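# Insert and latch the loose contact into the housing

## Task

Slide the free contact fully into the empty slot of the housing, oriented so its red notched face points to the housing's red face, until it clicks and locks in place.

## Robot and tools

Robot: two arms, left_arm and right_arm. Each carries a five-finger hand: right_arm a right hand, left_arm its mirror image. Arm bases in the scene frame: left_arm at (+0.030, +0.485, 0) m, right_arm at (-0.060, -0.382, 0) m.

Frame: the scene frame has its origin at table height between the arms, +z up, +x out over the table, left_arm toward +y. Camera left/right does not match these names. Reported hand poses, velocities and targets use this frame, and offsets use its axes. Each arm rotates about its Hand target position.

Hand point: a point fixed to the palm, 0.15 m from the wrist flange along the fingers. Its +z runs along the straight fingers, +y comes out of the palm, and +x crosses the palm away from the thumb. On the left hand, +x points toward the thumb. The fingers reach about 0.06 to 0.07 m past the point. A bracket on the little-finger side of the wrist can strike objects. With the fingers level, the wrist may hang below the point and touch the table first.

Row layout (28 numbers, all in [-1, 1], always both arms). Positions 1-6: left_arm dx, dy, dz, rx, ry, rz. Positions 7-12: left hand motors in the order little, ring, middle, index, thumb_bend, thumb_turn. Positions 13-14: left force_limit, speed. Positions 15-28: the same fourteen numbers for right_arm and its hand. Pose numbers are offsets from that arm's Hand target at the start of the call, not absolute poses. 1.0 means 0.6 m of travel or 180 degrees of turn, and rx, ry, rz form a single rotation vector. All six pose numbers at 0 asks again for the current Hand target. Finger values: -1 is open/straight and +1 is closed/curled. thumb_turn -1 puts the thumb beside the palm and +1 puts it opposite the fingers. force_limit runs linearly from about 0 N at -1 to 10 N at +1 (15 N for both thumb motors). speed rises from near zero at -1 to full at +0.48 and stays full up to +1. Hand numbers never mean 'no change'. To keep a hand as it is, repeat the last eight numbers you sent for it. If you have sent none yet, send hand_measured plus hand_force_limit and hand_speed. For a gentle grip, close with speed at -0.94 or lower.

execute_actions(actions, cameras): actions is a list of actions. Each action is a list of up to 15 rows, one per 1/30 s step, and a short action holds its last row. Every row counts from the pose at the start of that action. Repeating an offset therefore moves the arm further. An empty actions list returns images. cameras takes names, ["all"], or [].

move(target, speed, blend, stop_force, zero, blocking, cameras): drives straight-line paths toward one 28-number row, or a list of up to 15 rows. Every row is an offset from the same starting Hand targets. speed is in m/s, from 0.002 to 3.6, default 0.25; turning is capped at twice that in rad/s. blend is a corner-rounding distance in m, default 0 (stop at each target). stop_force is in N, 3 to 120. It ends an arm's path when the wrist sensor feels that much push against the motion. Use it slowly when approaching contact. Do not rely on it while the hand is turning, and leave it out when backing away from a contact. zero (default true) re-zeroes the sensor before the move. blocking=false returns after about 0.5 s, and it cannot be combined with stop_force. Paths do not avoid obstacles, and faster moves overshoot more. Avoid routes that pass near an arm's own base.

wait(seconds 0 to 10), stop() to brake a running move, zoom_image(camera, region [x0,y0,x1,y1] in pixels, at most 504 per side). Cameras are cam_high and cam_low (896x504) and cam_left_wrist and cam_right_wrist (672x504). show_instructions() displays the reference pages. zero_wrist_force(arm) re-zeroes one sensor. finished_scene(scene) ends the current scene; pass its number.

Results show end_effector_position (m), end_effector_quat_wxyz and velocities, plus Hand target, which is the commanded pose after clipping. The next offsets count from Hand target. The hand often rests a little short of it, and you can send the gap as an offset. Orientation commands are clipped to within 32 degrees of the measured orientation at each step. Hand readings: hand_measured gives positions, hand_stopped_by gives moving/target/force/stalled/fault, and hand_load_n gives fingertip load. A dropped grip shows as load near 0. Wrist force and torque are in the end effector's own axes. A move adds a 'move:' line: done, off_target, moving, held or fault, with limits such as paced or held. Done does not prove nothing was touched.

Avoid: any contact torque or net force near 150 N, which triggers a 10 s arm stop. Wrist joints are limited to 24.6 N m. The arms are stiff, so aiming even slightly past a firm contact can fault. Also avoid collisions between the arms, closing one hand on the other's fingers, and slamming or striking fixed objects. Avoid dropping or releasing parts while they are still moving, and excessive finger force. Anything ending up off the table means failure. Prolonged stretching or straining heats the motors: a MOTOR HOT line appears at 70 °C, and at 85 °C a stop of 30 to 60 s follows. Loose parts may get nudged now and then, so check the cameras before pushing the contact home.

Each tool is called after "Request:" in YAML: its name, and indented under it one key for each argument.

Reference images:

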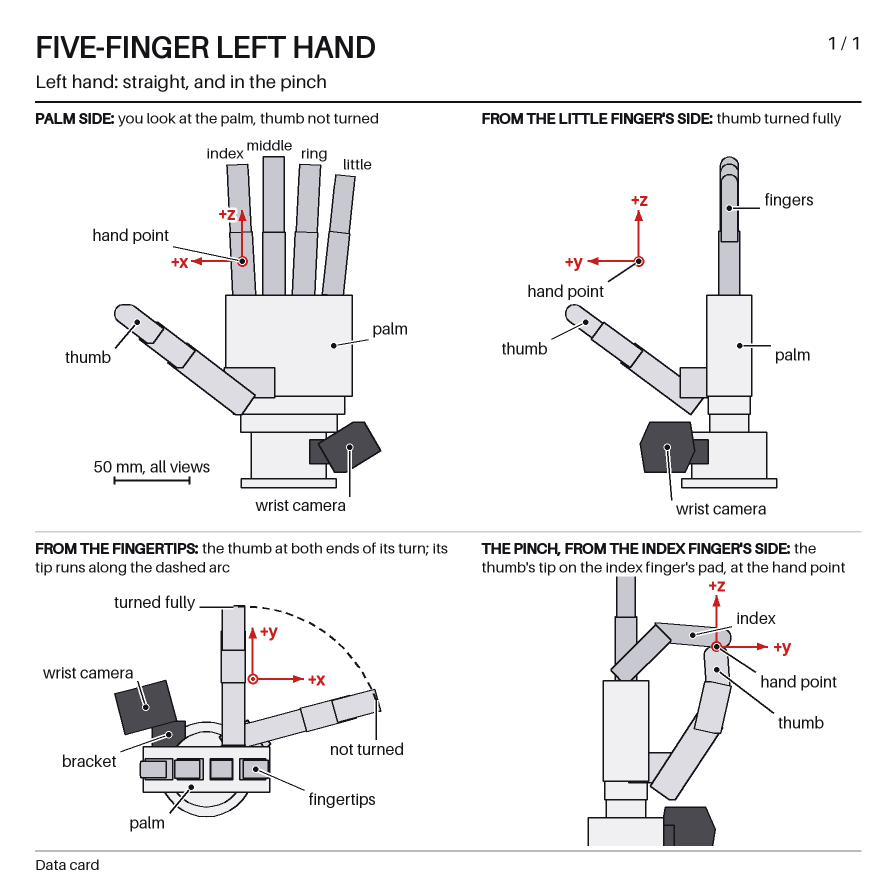

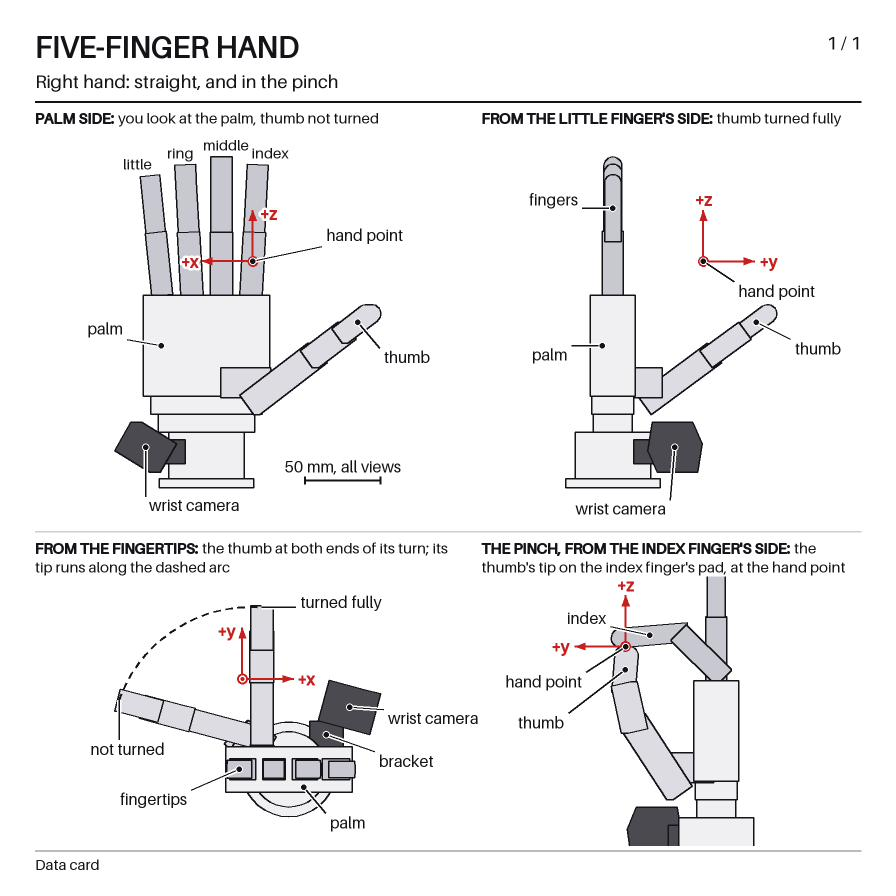

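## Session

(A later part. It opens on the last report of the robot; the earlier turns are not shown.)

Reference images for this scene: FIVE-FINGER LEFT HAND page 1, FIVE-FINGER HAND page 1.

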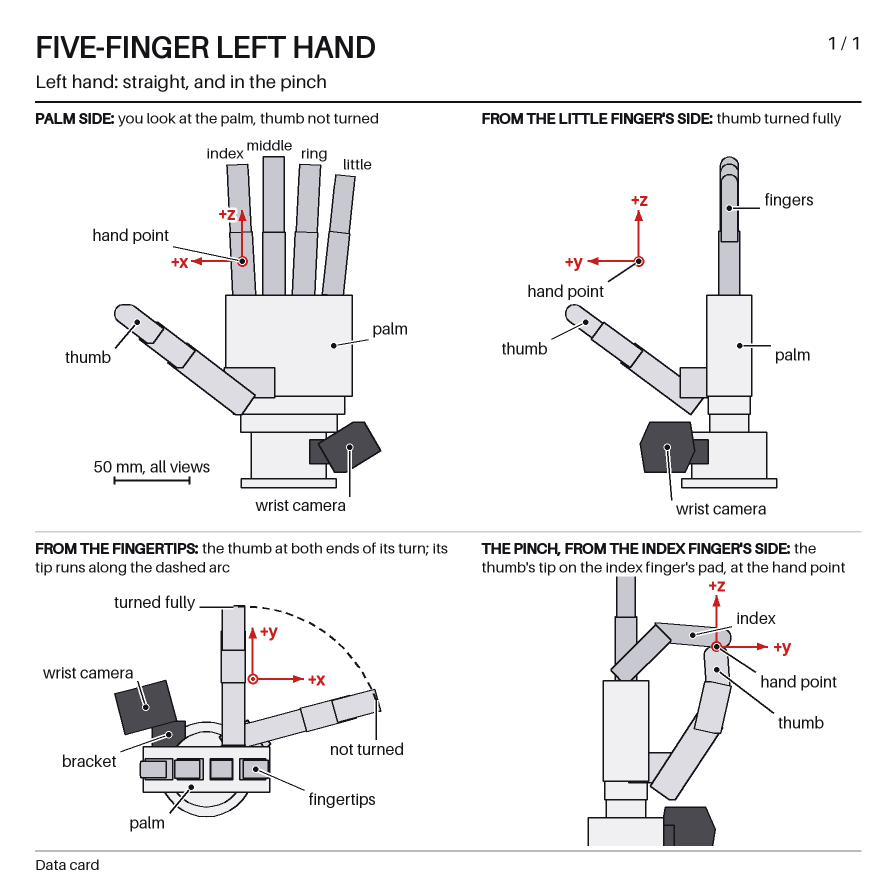

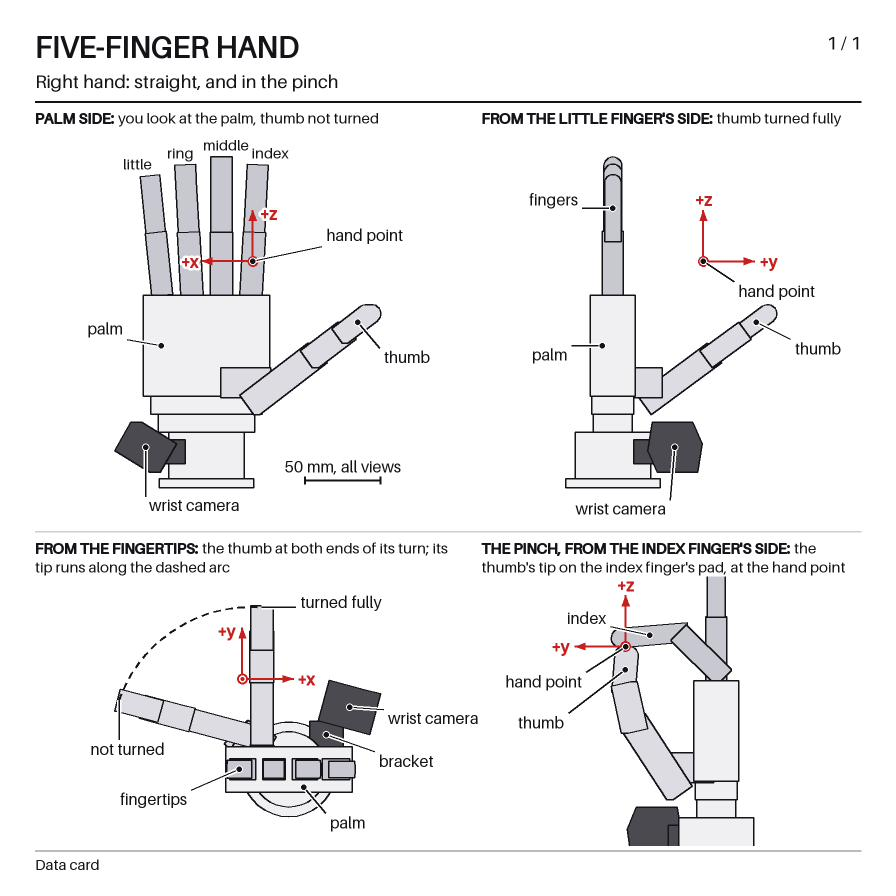

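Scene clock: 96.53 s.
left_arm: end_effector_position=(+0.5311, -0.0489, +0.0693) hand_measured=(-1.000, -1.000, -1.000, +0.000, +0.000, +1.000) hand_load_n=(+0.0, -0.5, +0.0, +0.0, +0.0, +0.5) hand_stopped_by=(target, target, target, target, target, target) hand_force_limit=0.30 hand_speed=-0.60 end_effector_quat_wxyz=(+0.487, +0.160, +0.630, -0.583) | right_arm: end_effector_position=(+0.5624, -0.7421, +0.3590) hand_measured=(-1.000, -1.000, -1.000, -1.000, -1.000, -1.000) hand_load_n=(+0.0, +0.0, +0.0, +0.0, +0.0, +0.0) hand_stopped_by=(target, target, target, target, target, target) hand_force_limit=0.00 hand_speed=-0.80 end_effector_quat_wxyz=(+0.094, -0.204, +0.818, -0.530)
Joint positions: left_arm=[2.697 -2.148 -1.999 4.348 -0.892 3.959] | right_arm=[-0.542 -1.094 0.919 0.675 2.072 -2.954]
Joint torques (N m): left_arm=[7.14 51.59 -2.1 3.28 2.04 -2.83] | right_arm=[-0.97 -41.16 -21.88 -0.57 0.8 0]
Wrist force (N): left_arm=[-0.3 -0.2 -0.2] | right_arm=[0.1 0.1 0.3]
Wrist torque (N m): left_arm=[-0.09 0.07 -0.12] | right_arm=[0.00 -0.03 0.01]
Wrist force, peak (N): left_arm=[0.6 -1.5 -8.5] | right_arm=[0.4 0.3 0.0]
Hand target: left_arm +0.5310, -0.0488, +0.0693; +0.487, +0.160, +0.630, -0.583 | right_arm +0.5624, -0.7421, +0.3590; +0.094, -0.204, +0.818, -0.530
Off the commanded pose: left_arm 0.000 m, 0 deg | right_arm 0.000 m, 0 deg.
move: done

Request:
move:
  target: [-0.0642, -0.0225, 0.0483, 0, 0, 0, -1, -1, -1, 0.0, 0, 1, 0.3, -0.6, 0, 0, 0, 0, 0, 0, -1, -1, -1, -1, -1, -1, 0, -0.8]
  speed: 0.1
  cameras: ["cam_left_wrist", "cam_low", "cam_high"]

Request:
zoom_image:
  camera: "cam_left_wrist"
  region: [130, 180, 310, 420]

Request:
zoom_image:
  camera: "cam_low"
  region: [430, 240, 470, 290]

Request:
zoom_image:
  camera: "cam_high"
  region: [415, 182, 445, 214]

Scene clock: 98.20 s.
left_arm: end_effector_position=(+0.4926, -0.0623, +0.0982) hand_measured=(-1.000, -1.000, -1.000, +0.000, +0.000, +1.000) hand_load_n=(+0.0, +0.0, +0.0, +0.0, +0.0, +0.5) hand_stopped_by=(target, target, target, target, target, target) hand_force_limit=0.30 hand_speed=-0.60 end_effector_quat_wxyz=(+0.487, +0.160, +0.630, -0.583) | right_arm: end_effector_position=(+0.5624, -0.7421, +0.3590) hand_measured=(-1.000, -1.000, -1.000, -1.000, -1.000, -1.000) hand_load_n=(+0.0, +0.0, +0.0, +0.0, +0.0, +0.0) hand_stopped_by=(target, target, target, target, target, target) hand_force_limit=0.00 hand_speed=-0.80 end_effector_quat_wxyz=(+0.094, -0.204, +0.818, -0.530)
Joint positions: left_arm=[2.632 -2.057 -2.046 4.294 -0.955 3.975] | right_arm=[-0.542 -1.094 0.919 0.675 2.072 -2.954]
Joint torques (N m): left_arm=[-10.52 50.1 0.53 0.16 -1.84 3.17] | right_arm=[-1.38 -41.09 -22.58 -0.56 0.85 0]
Wrist force (N): left_arm=[-0.3 0.0 -0.1] | right_arm=[0.1 0.1 0.1]
Wrist torque (N m): left_arm=[-0.04 0.07 -0.20] | right_arm=[0.02 -0.03 0.01]
Wrist force, peak (N): left_arm=[-0.6 0.7 0.0] | right_arm=[0.3 0.4 -0.1]
Hand target: left_arm +0.4925, -0.0623, +0.0983; +0.487, +0.160, +0.630, -0.583 | right_arm +0.5624, -0.7421, +0.3590; +0.094, -0.204, +0.818, -0.530
Off the commanded pose: left_arm 0.000 m, 0 deg | right_arm 0.000 m, 0 deg.
move: done
camera_calibration:
cam_left_wrist: T_world_to_cam=[[-0.870262, -0.340961, 0.355513, 0.370557], [-0.43922, 0.210379, -0.8734, 0.31431], [0.223003, -0.916235, -0.332841, -0.017001], [0, 0, 0, 1]] pos_world=[0.464324, 0.0446444, 0.137122]
Images, in order (width x height): cam_high 896x504, cam_low 896x504, cam_left_wrist 672x504.

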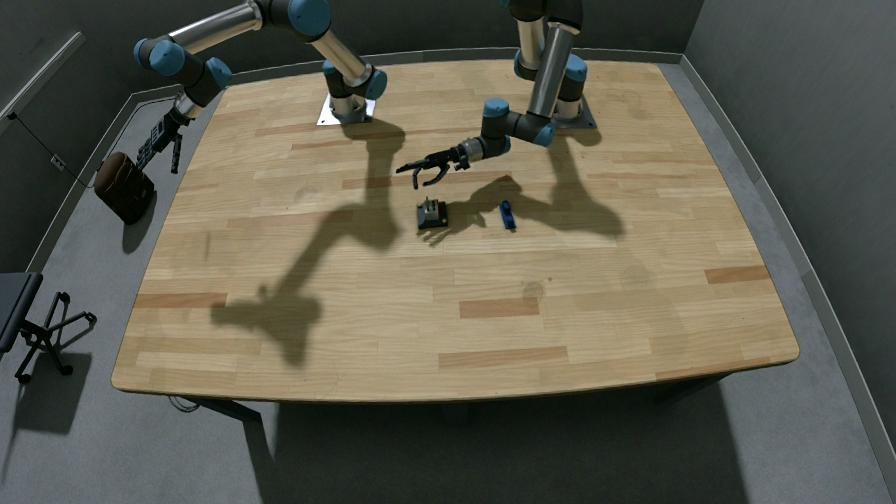

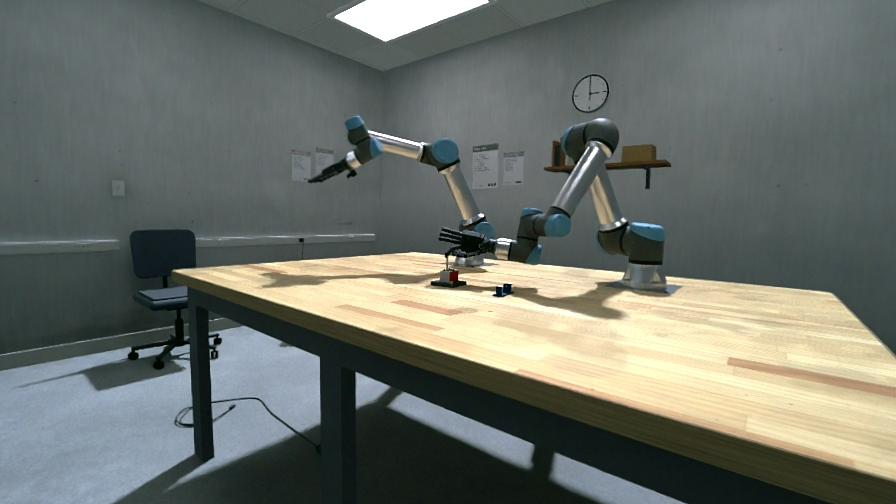

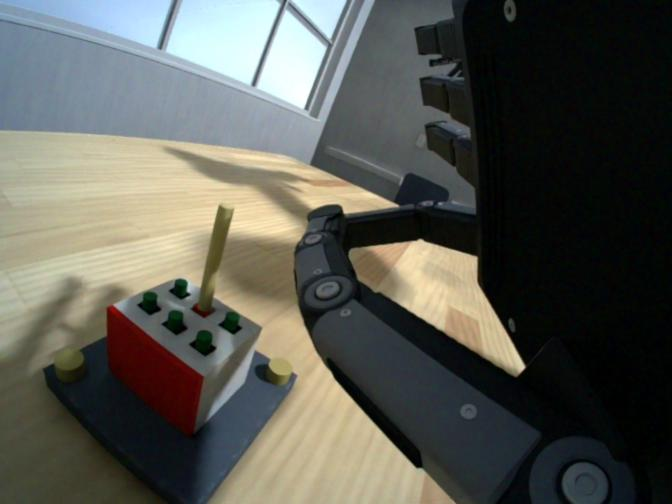

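Scaled by 2.100 from the camera's 672x504 image, which has a finer 960x720 frame.

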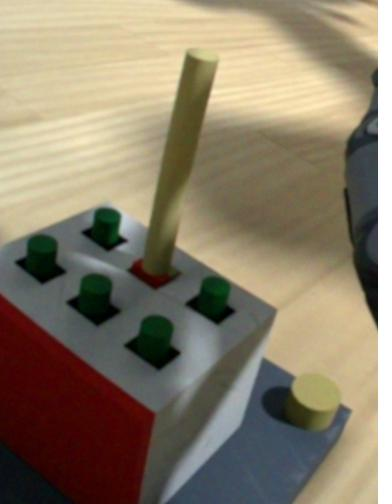

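Scaled by 10.080 from the camera's 896x504 image, which has a finer 1280x720 frame.

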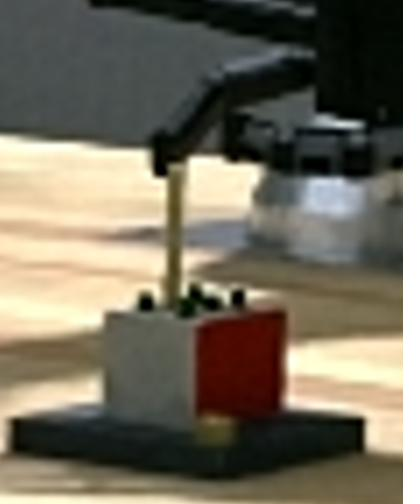

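Scaled by 15.750 from the camera's 896x504 image, which has a finer 1280x720 frame.

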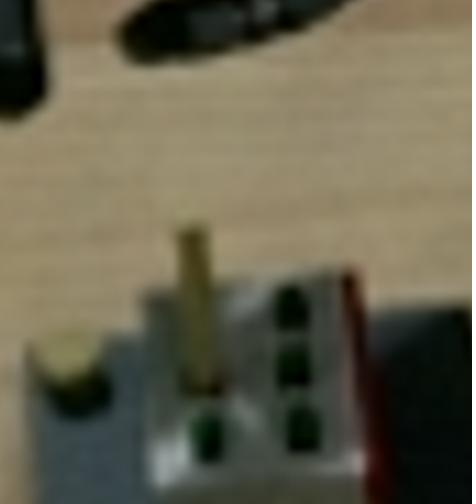

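Request:
zoom_image:
  camera: "cam_left_wrist"
  region: [160, 270, 260, 360]

Request:
zoom_image:
  camera: "cam_left_wrist"
  region: [180, 195, 250, 330]

Scaled by 5.040 from the camera's 672x504 image, which has a finer 960x720 frame.

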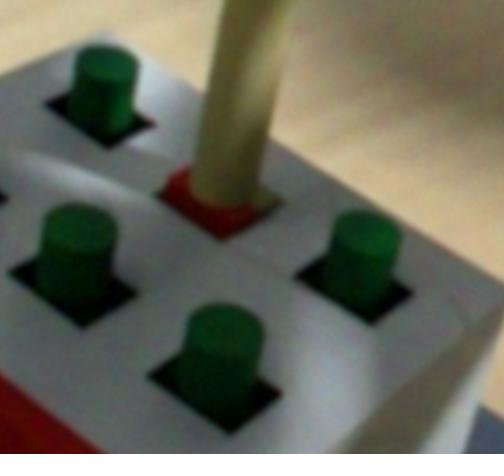

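Scaled by 3.733 from the camera's 672x504 image, which has a finer 960x720 frame.

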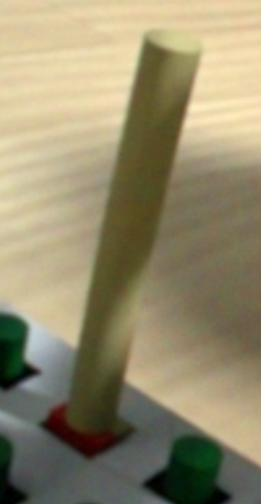

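Request:
move:
  target:
    - [0, 0, 0.1195, 0, 0, 0, -1, -1, -1, -1, -1, -1, 0.3, 0.2, 0, 0, 0, 0, 0, 0, -1, -1, -1, -1, -1, -1, 0, -0.8]
    - [0.0747, -0.0708, 0.1028, -0.0996, 0.2870, -0.0011, -1, -1, -1, -1, -1, -1, 0.3, 0.2, 0, 0, 0, 0, 0, 0, -1, -1, -1, -1, -1, -1, 0, -0.8]
    - [0.0747, -0.0708, -0.0505, -0.0996, 0.2870, -0.0011, -1, -1, -1, -1, -1, -1, 0.3, 0.2, 0, 0, 0, 0, 0, 0, -1, -1, -1, -1, -1, -1, 0, -0.8]
  speed: [0.25, 0.25, 0.12]
  blend: [0.02, 0.02, 0]
  cameras: ["all"]

Request:
zoom_image:
  camera: "cam_low"
  region: [420, 220, 500, 290]

Request:
zoom_image:
  camera: "cam_high"
  region: [400, 165, 470, 235]

Scene clock: 105.20 s.
left_arm: end_effector_position=(+0.5374, -0.1047, +0.0681) hand_measured=(-1.000, -1.000, -1.000, -1.000, -1.000, -1.000) hand_load_n=(+0.0, +0.0, +0.0, +0.0, +0.0, -0.5) hand_stopped_by=(target, target, target, target, target, target) hand_force_limit=0.30 hand_speed=0.20 end_effector_quat_wxyz=(+0.183, -0.183, +0.683, -0.683) | right_arm: end_effector_position=(+0.5624, -0.7421, +0.3590) hand_measured=(-1.000, -1.000, -1.000, -1.000, -1.000, -1.000) hand_load_n=(+0.0, +0.0, +0.0, +0.0, +0.0, -0.5) hand_stopped_by=(target, target, target, target, target, target) hand_force_limit=0.00 hand_speed=-0.80 end_effector_quat_wxyz=(+0.094, -0.204, +0.818, -0.530)
Joint positions: left_arm=[2.662 -2.2 -1.73 3.93 -0.993 3.141] | right_arm=[-0.542 -1.094 0.919 0.675 2.072 -2.954]
Joint torques (N m): left_arm=[-8.92 31.01 1.75 2.54 -1.68 -3.09] | right_arm=[-0.97 -41.24 -21.53 -0.56 0.85 0.06]
Wrist force (N): left_arm=[-0.6 -0.3 0.5] | right_arm=[0.1 0.2 0.1]
Wrist torque (N m): left_arm=[-0.09 0.16 0.02] | right_arm=[0.02 -0.01 0.01]
Wrist force, peak (N): left_arm=[-1.0 -1.1 -0.1] | right_arm=[0.5 0.1 0.4]
Hand target: left_arm +0.5373, -0.1048, +0.0680; +0.183, -0.183, +0.683, -0.683 | right_arm +0.5624, -0.7421, +0.3590; +0.094, -0.204, +0.818, -0.530
Off the commanded pose: left_arm 0.000 m, 0 deg | right_arm 0.000 m, 0 deg.
move: done
camera_calibration:
cam_left_wrist: T_world_to_cam=[[-0.224814, -0.114603, 0.967639, 0.0409457], [-0.974401, 0.02721, -0.223162, 0.540747], [-0.000754296, -0.993039, -0.117787, 0.0217031], [0, 0, 0, 1]] pos_world=[0.536126, 0.0115308, 0.0836099]

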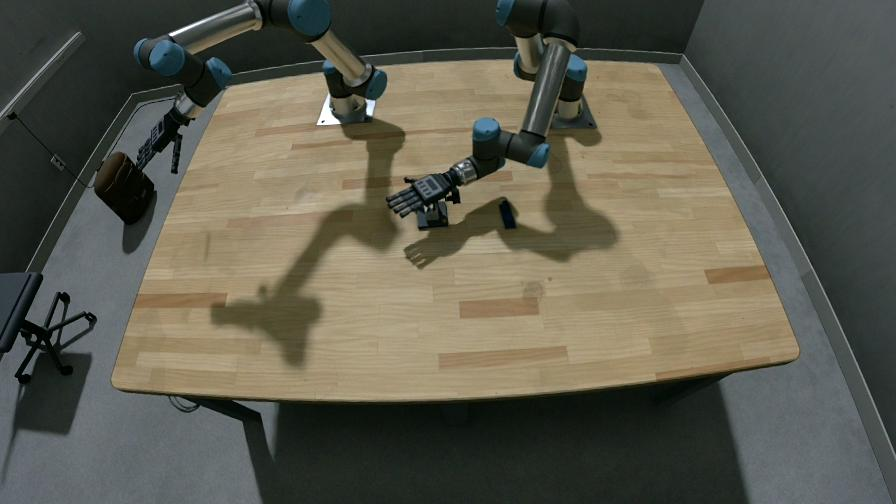

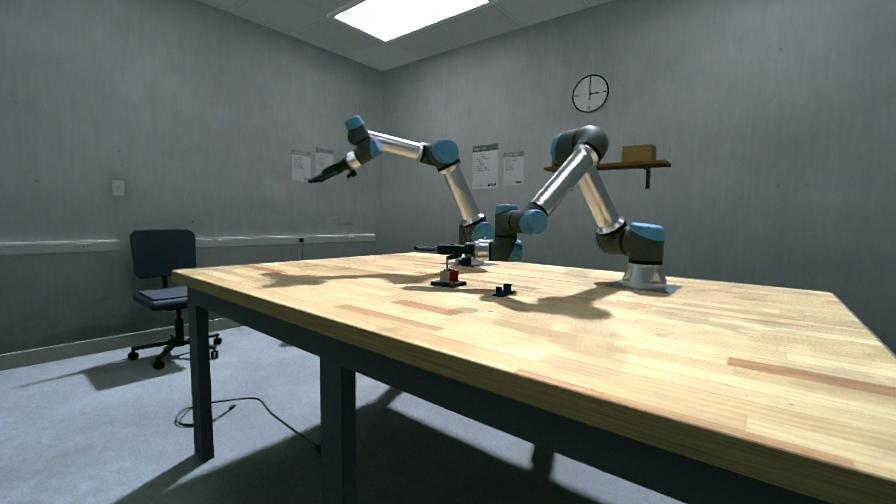

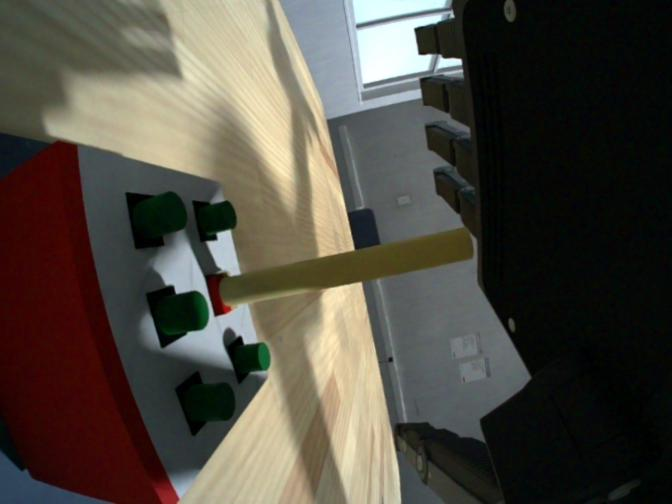

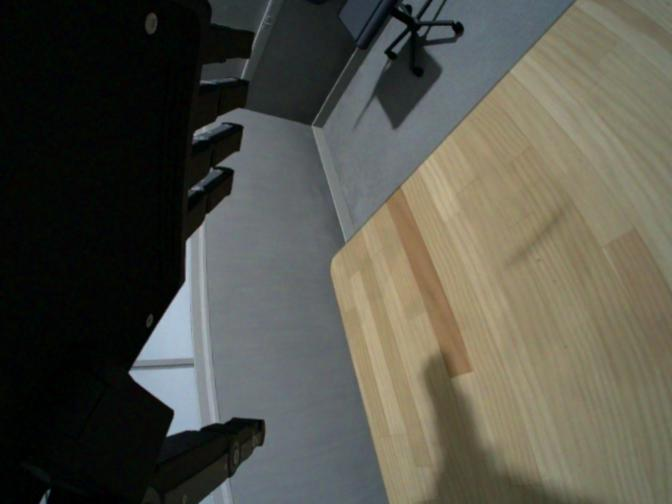

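Scaled by 6.300 from the camera's 896x504 image, which has a finer 1280x720 frame.

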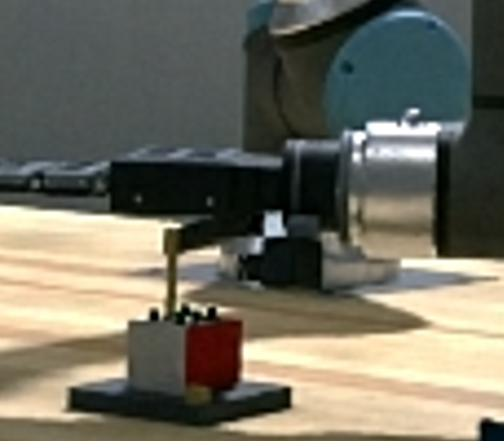

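Scaled by 7.200 from the camera's 896x504 image, which has a finer 1280x720 frame.

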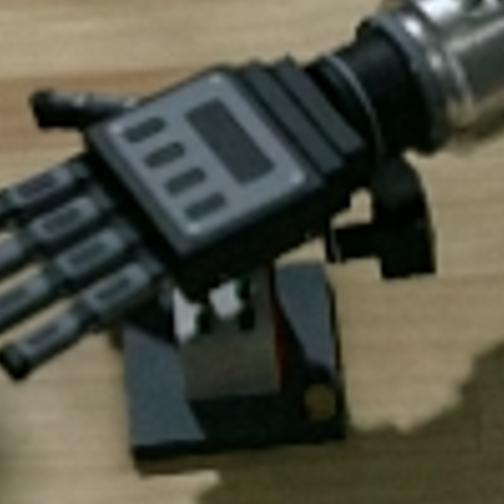

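Request:
move:
  target: [0, 0, -0.06, 0, 0, 0, -1, -1, -1, -1, -1, -1, 0.3, 0.2, 0, 0, 0, 0, 0, 0, -1, -1, -1, -1, -1, -1, 0, -0.8]
  speed: 0.025
  stop_force: 10
  cameras: ["cam_left_wrist", "cam_low"]

Request:
zoom_image:
  camera: "cam_low"
  region: [430, 240, 470, 290]

Request:
zoom_image:
  camera: "cam_left_wrist"
  region: [120, 150, 320, 350]

Scene clock: 109.20 s.
left_arm: end_effector_position=(+0.5373, -0.1048, +0.0423) hand_measured=(-1.000, -1.000, -1.000, -1.000, -1.000, -1.000) hand_load_n=(+0.0, +0.0, +0.0, +0.0, +0.0, +0.0) hand_stopped_by=(target, target, target, target, target, target) hand_force_limit=0.30 hand_speed=0.20 end_effector_quat_wxyz=(+0.183, -0.183, +0.683, -0.683) | right_arm: end_effector_position=(+0.5624, -0.7421, +0.3590) hand_measured=(-1.000, -1.000, -1.000, -1.000, -1.000, -1.000) hand_load_n=(+0.0, +0.0, +0.0, +0.0, +0.0, -0.5) hand_stopped_by=(target, target, target, target, target, target) hand_force_limit=0.00 hand_speed=-0.80 end_effector_quat_wxyz=(+0.094, -0.204, +0.818, -0.530)
Joint positions: left_arm=[2.662 -2.245 -1.738 3.983 -0.993 3.141] | right_arm=[-0.542 -1.094 0.919 0.675 2.072 -2.954]
Joint torques (N m): left_arm=[-5.46 54.12 26.56 -0.28 -0.21 2.25] | right_arm=[-1.22 -41.58 -22.16 -0.53 0.9 0.1]
Wrist force (N): left_arm=[-0.2 -5.6 0.4] | right_arm=[0.2 0.1 0.3]
Wrist torque (N m): left_arm=[-0.42 0.11 0.18] | right_arm=[0.00 -0.05 0.02]
Wrist force, peak (N): left_arm=[-0.6 -33.1 -1.5] | right_arm=[0.2 0.5 0.3]
Hand target: left_arm +0.5373, -0.1048, +0.0423; +0.183, -0.183, +0.683, -0.683 (not the last commanded pose) | right_arm +0.5624, -0.7421, +0.3590; +0.094, -0.204, +0.818, -0.530
Off the commanded pose: left_arm 0.010 m, 0 deg | right_arm 0.000 m, 0 deg.
move: contact (left_arm)
camera_calibration:
cam_left_wrist: T_world_to_cam=[[-0.224637, -0.114717, 0.967666, 0.0657814], [-0.974442, 0.0272097, -0.222985, 0.534906], [-0.000749771, -0.993026, -0.117897, 0.0185688], [0, 0, 0, 1]] pos_world=[0.536026, 0.0114309, 0.0578105]
Images, in order (width x height): cam_low 896x504, cam_left_wrist 672x504.

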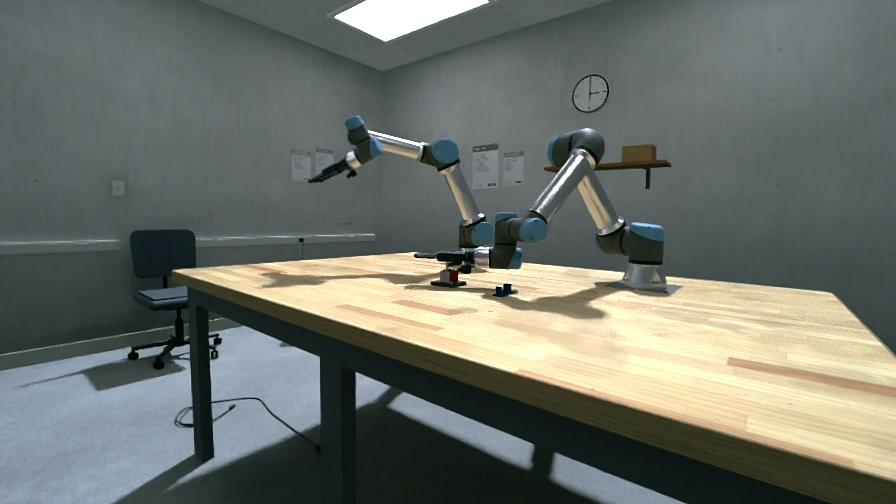

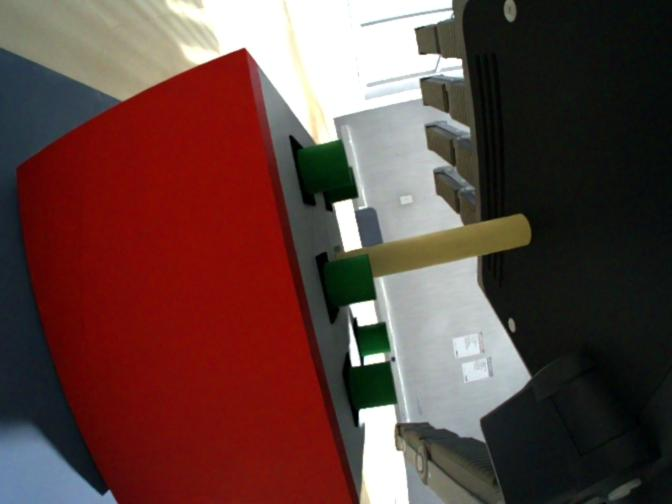

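Scaled by 10.080 from the camera's 896x504 image, which has a finer 1280x720 frame.

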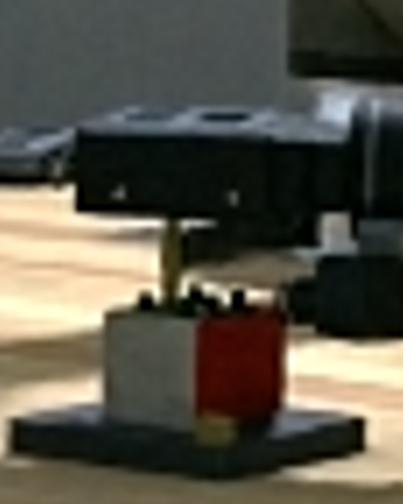

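Scaled by 2.520 from the camera's 672x504 image, which has a finer 960x720 frame.

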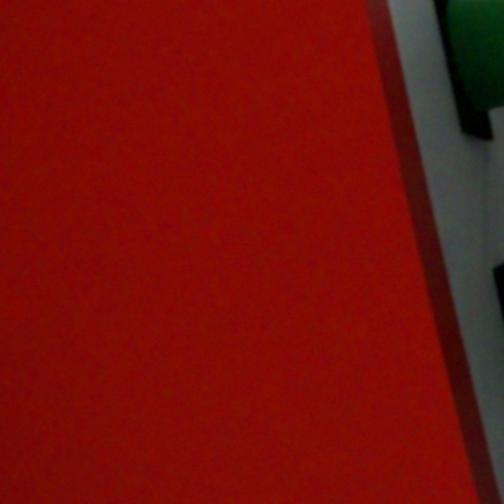

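Request:
move:
  target: [0, 0, -0.02, 0, 0, 0, -1, -1, -1, -1, -1, -1, 0.3, 0.2, 0, 0, 0, 0, 0, 0, -1, -1, -1, -1, -1, -1, 0, -0.8]
  speed: 0.006
  stop_force: 15
  cameras: ["cam_left_wrist", "cam_low"]

Request:
zoom_image:
  camera: "cam_low"
  region: [430, 240, 470, 290]

Scene clock: 111.43 s.
left_arm: end_effector_position=(+0.5374, -0.1048, +0.0419) hand_measured=(-1.000, -1.000, -1.000, -1.000, -1.000, -1.000) hand_load_n=(+0.0, +0.0, -0.5, +0.0, +0.0, +0.0) hand_stopped_by=(target, target, target, target, target, target) hand_force_limit=0.30 hand_speed=0.20 end_effector_quat_wxyz=(+0.183, -0.183, +0.683, -0.683) | right_arm: end_effector_position=(+0.5624, -0.7421, +0.3590) hand_measured=(-1.000, -1.000, -1.000, -1.000, -1.000, -1.000) hand_load_n=(+0.0, +0.0, +0.0, -0.5, +0.0, +0.0) hand_stopped_by=(target, target, target, target, target, target) hand_force_limit=0.00 hand_speed=-0.80 end_effector_quat_wxyz=(+0.094, -0.204, +0.818, -0.530)
Joint positions: left_arm=[2.662 -2.246 -1.738 3.985 -0.993 3.141] | right_arm=[-0.542 -1.094 0.919 0.675 2.072 -2.954]
Joint torques (N m): left_arm=[-4.8 45.82 7.92 -2.24 -0.25 2.47] | right_arm=[-0.84 -41.6 -21.73 -0.61 0.9 0]
Wrist force (N): left_arm=[-0.7 -20.4 -0.3] | right_arm=[0.0 0.1 0.2]
Wrist torque (N m): left_arm=[-1.40 0.12 0.56] | right_arm=[0.01 -0.01 0.00]
Wrist force, peak (N): left_arm=[-0.5 -28.5 -1.4] | right_arm=[0.5 0.1 0.3]
Hand target: left_arm +0.5374, -0.1048, +0.0419; +0.183, -0.183, +0.683, -0.683 (not the last commanded pose) | right_arm +0.5624, -0.7421, +0.3590; +0.094, -0.204, +0.818, -0.530
Off the commanded pose: left_arm 0.012 m, 0 deg | right_arm 0.000 m, 0 deg.
move: contact (left_arm)
camera_calibration:
cam_left_wrist: T_world_to_cam=[[-0.225215, -0.114425, 0.967567, 0.0665051], [-0.974309, 0.0271251, -0.223577, 0.534878], [-0.000662503, -0.993061, -0.117594, 0.0184573], [0, 0, 0, 1]] pos_world=[0.536126, 0.0114305, 0.0574086]
Images, in order (width x height): cam_low 896x504, cam_left_wrist 672x504.

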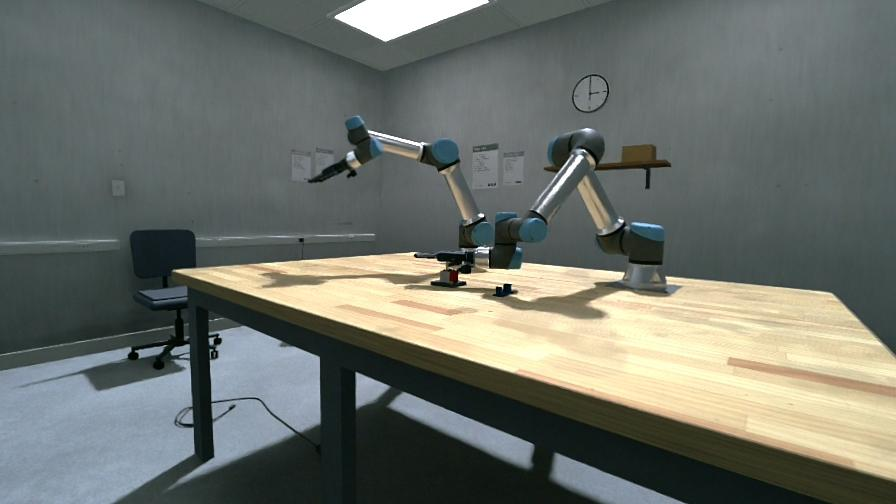

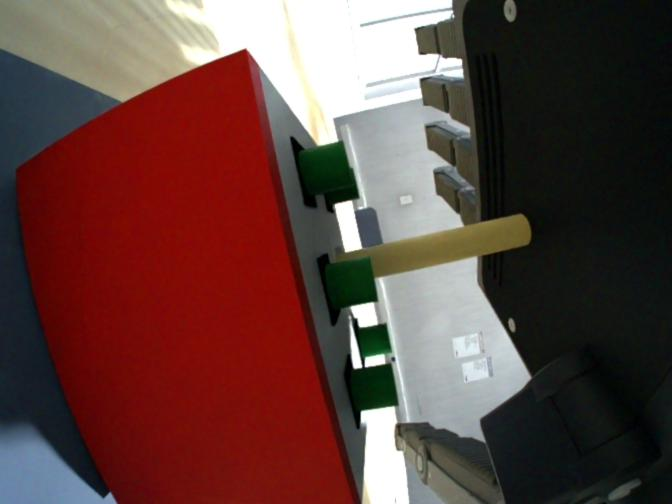

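Scaled by 10.080 from the camera's 896x504 image, which has a finer 1280x720 frame.

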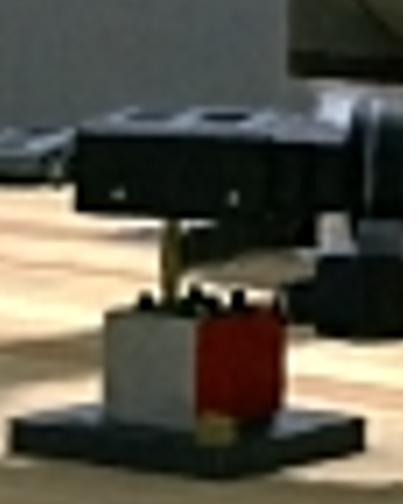

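Request:
move:
  target: [0, 0, 0.05, 0, 0, 0, -1, -1, -1, -1, -1, -1, 0.3, 0.2, 0, 0, 0, 0, 0, 0, -1, -1, -1, -1, -1, -1, 0, -0.8]
  speed: 0.08
  cameras: ["cam_left_wrist", "cam_low"]

Request:
zoom_image:
  camera: "cam_left_wrist"
  region: [160, 160, 340, 360]

Request:
zoom_image:
  camera: "cam_low"
  region: [430, 240, 470, 290]

Scene clock: 112.87 s.
left_arm: end_effector_position=(+0.5374, -0.1049, +0.0718) hand_measured=(-1.000, -1.000, -1.000, -1.000, -1.000, -1.000) hand_load_n=(+0.0, +0.0, -0.5, +0.0, +0.0, -0.5) hand_stopped_by=(target, target, target, target, target, target) hand_force_limit=0.30 hand_speed=0.20 end_effector_quat_wxyz=(+0.183, -0.183, +0.683, -0.683) | right_arm: end_effector_position=(+0.5624, -0.7421, +0.3590) hand_measured=(-1.000, -1.000, -1.000, -1.000, -1.000, -1.000) hand_load_n=(+0.0, +0.0, +0.0, +0.0, +0.0, +0.0) hand_stopped_by=(target, target, target, target, target, target) hand_force_limit=0.00 hand_speed=-0.80 end_effector_quat_wxyz=(+0.094, -0.204, +0.818, -0.530)
Joint positions: left_arm=[2.662 -2.194 -1.728 3.923 -0.993 3.141] | right_arm=[-0.542 -1.094 0.919 0.675 2.072 -2.954]
Joint torques (N m): left_arm=[-1.4 56.9 30.37 -0.65 0.53 0.74] | right_arm=[-1.46 -41.8 -21.75 -0.68 0.96 -0.02]
Wrist force (N): left_arm=[-0.7 -0.2 0.5] | right_arm=[0.3 0.1 0.2]
Wrist torque (N m): left_arm=[-0.08 0.18 0.01] | right_arm=[0.00 -0.05 0.02]
Wrist force, peak (N): left_arm=[-0.5 -20.8 -0.3] | right_arm=[0.5 0.1 0.1]
Hand target: left_arm +0.5374, -0.1048, +0.0719; +0.183, -0.183, +0.683, -0.683 | right_arm +0.5624, -0.7421, +0.3590; +0.094, -0.204, +0.818, -0.530
Off the commanded pose: left_arm 0.000 m, 0 deg | right_arm 0.000 m, 0 deg.
move: done
camera_calibration:
cam_left_wrist: T_world_to_cam=[[-0.225122, -0.114331, 0.967599, 0.037521], [-0.97433, 0.0270897, -0.223487, 0.541567], [-0.0006604, -0.993073, -0.117495, 0.0219636], [0, 0, 0, 1]] pos_world=[0.536126, 0.0114304, 0.0873084]
Images, in order (width x height): cam_low 896x504, cam_left_wrist 672x504.

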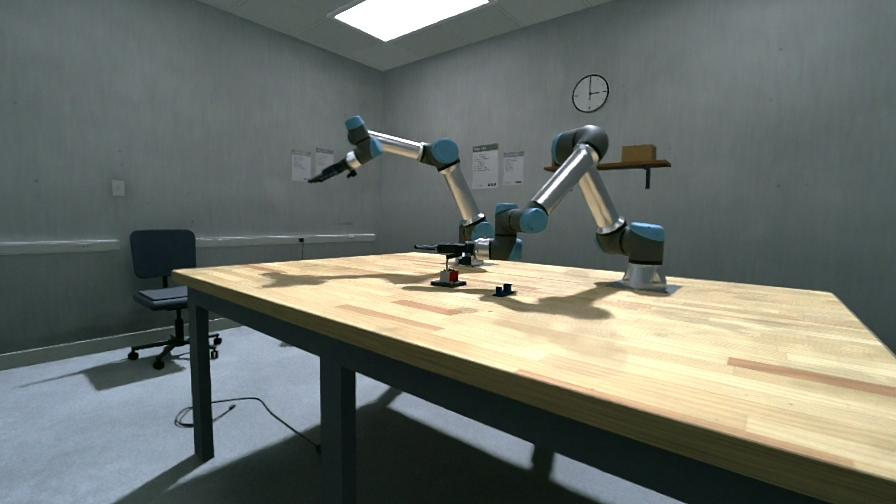

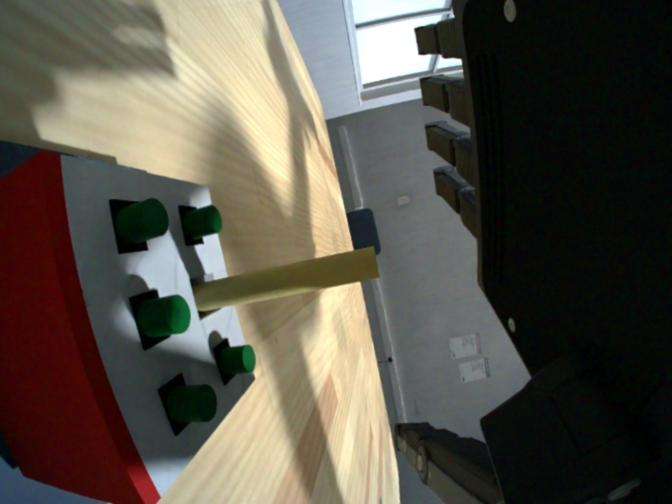

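Scaled by 2.520 from the camera's 672x504 image, which has a finer 960x720 frame.

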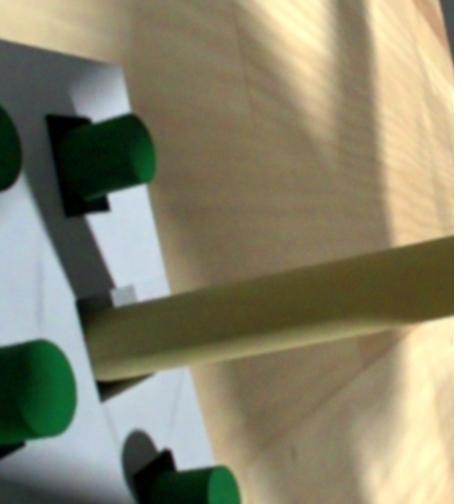

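Scaled by 10.080 from the camera's 896x504 image, which has a finer 1280x720 frame.

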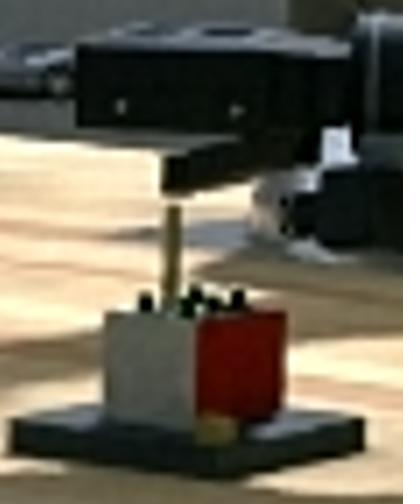

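Request:
move:
  target:
    - [0, 0, 0.1467, 0, 0, 0, -1, -1, -1, 0, 0, 1, -0.2, 0.2, 0, 0, 0, 0, 0, 0, -1, -1, -1, -1, -1, -1, 0, -0.8]
    - [-0.0748, 0.0708, 0.0457, 0.0996, -0.2870, 0.0011, -1, -1, -1, 0, 0, 1, -0.2, 0.2, 0, 0, 0, 0, 0, 0, -1, -1, -1, -1, -1, -1, 0, -0.8]
  speed: [0.25, 0.25]
  blend: [0.03, 0]
  cameras: ["cam_left_wrist"]

Request:
zoom_image:
  camera: "cam_left_wrist"
  region: [160, 200, 260, 360]

Scene clock: 118.17 s.
left_arm: end_effector_position=(+0.4925, -0.0624, +0.0993) hand_measured=(-1.000, -1.000, -1.000, +0.000, +0.000, +1.000) hand_load_n=(+0.0, +0.0, +0.0, +0.0, +0.0, +0.0) hand_stopped_by=(target, target, target, target, target, target) hand_force_limit=-0.20 hand_speed=0.20 end_effector_quat_wxyz=(+0.487, +0.160, +0.630, -0.583) end_effector_velocity=(+0.000, +0.000, +0.000) end_effector_angular_velocity=(+0.000, -0.005, +0.000) | right_arm: end_effector_position=(+0.5624, -0.7421, +0.3590) hand_measured=(-1.000, -1.000, -1.000, -1.000, -1.000, -1.000) hand_load_n=(+0.5, +0.0, +0.0, +0.0, +0.0, -0.5) hand_stopped_by=(target, target, target, target, target, target) hand_force_limit=0.00 hand_speed=-0.80 end_effector_quat_wxyz=(+0.094, -0.204, +0.818, -0.530)
Joint positions: left_arm=[2.632 -2.055 -2.045 4.292 -0.955 3.975] | right_arm=[-0.542 -1.094 0.919 0.675 2.072 -2.954]
Joint velocities: left_arm=[0 0 -0.001 0.005 0.001 0.003] | right_arm=[within noise]
Joint torques (N m): left_arm=[7.16 22.38 -0.1 2.95 2 2.92] | right_arm=[-1.09 -42.56 -22.03 -0.66 1 -0.01]
Wrist force (N): left_arm=[-0.7 -0.2 0.0] | right_arm=[0.2 0.1 0.0]
Wrist torque (N m): left_arm=[-0.06 0.14 -0.23] | right_arm=[0.01 -0.03 0.01]
Wrist force, peak (N): left_arm=[-1.1 -1.7 0.7] | right_arm=[0.3 0.3 0.5]
Hand target: left_arm +0.4925, -0.0624, +0.0993; +0.487, +0.160, +0.630, -0.583 | right_arm +0.5624, -0.7421, +0.3590; +0.094, -0.204, +0.818, -0.530
Off the commanded pose: left_arm 0.000 m, 0 deg | right_arm 0.000 m, 0 deg.
move: done
camera_calibration:
cam_left_wrist: T_world_to_cam=[[-0.870427, -0.340615, 0.35544, 0.370204], [-0.439044, 0.210476, -0.873465, 0.315215], [0.222704, -0.916341, -0.332749, -0.0165961], [0, 0, 0, 1]] pos_world=[0.464325, 0.0445445, 0.138221]
Images, in order (width x height): cam_left_wrist 672x504.

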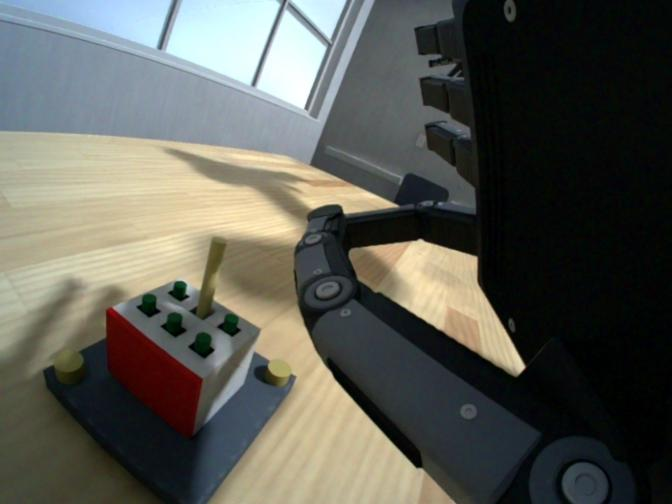

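Scaled by 3.150 from the camera's 672x504 image, which has a finer 960x720 frame.

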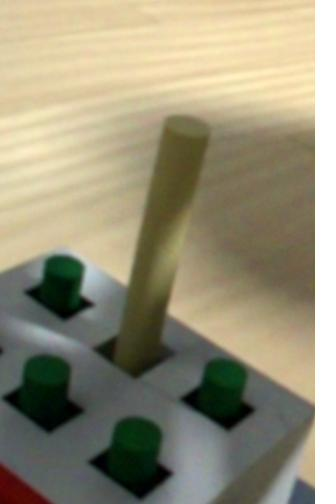

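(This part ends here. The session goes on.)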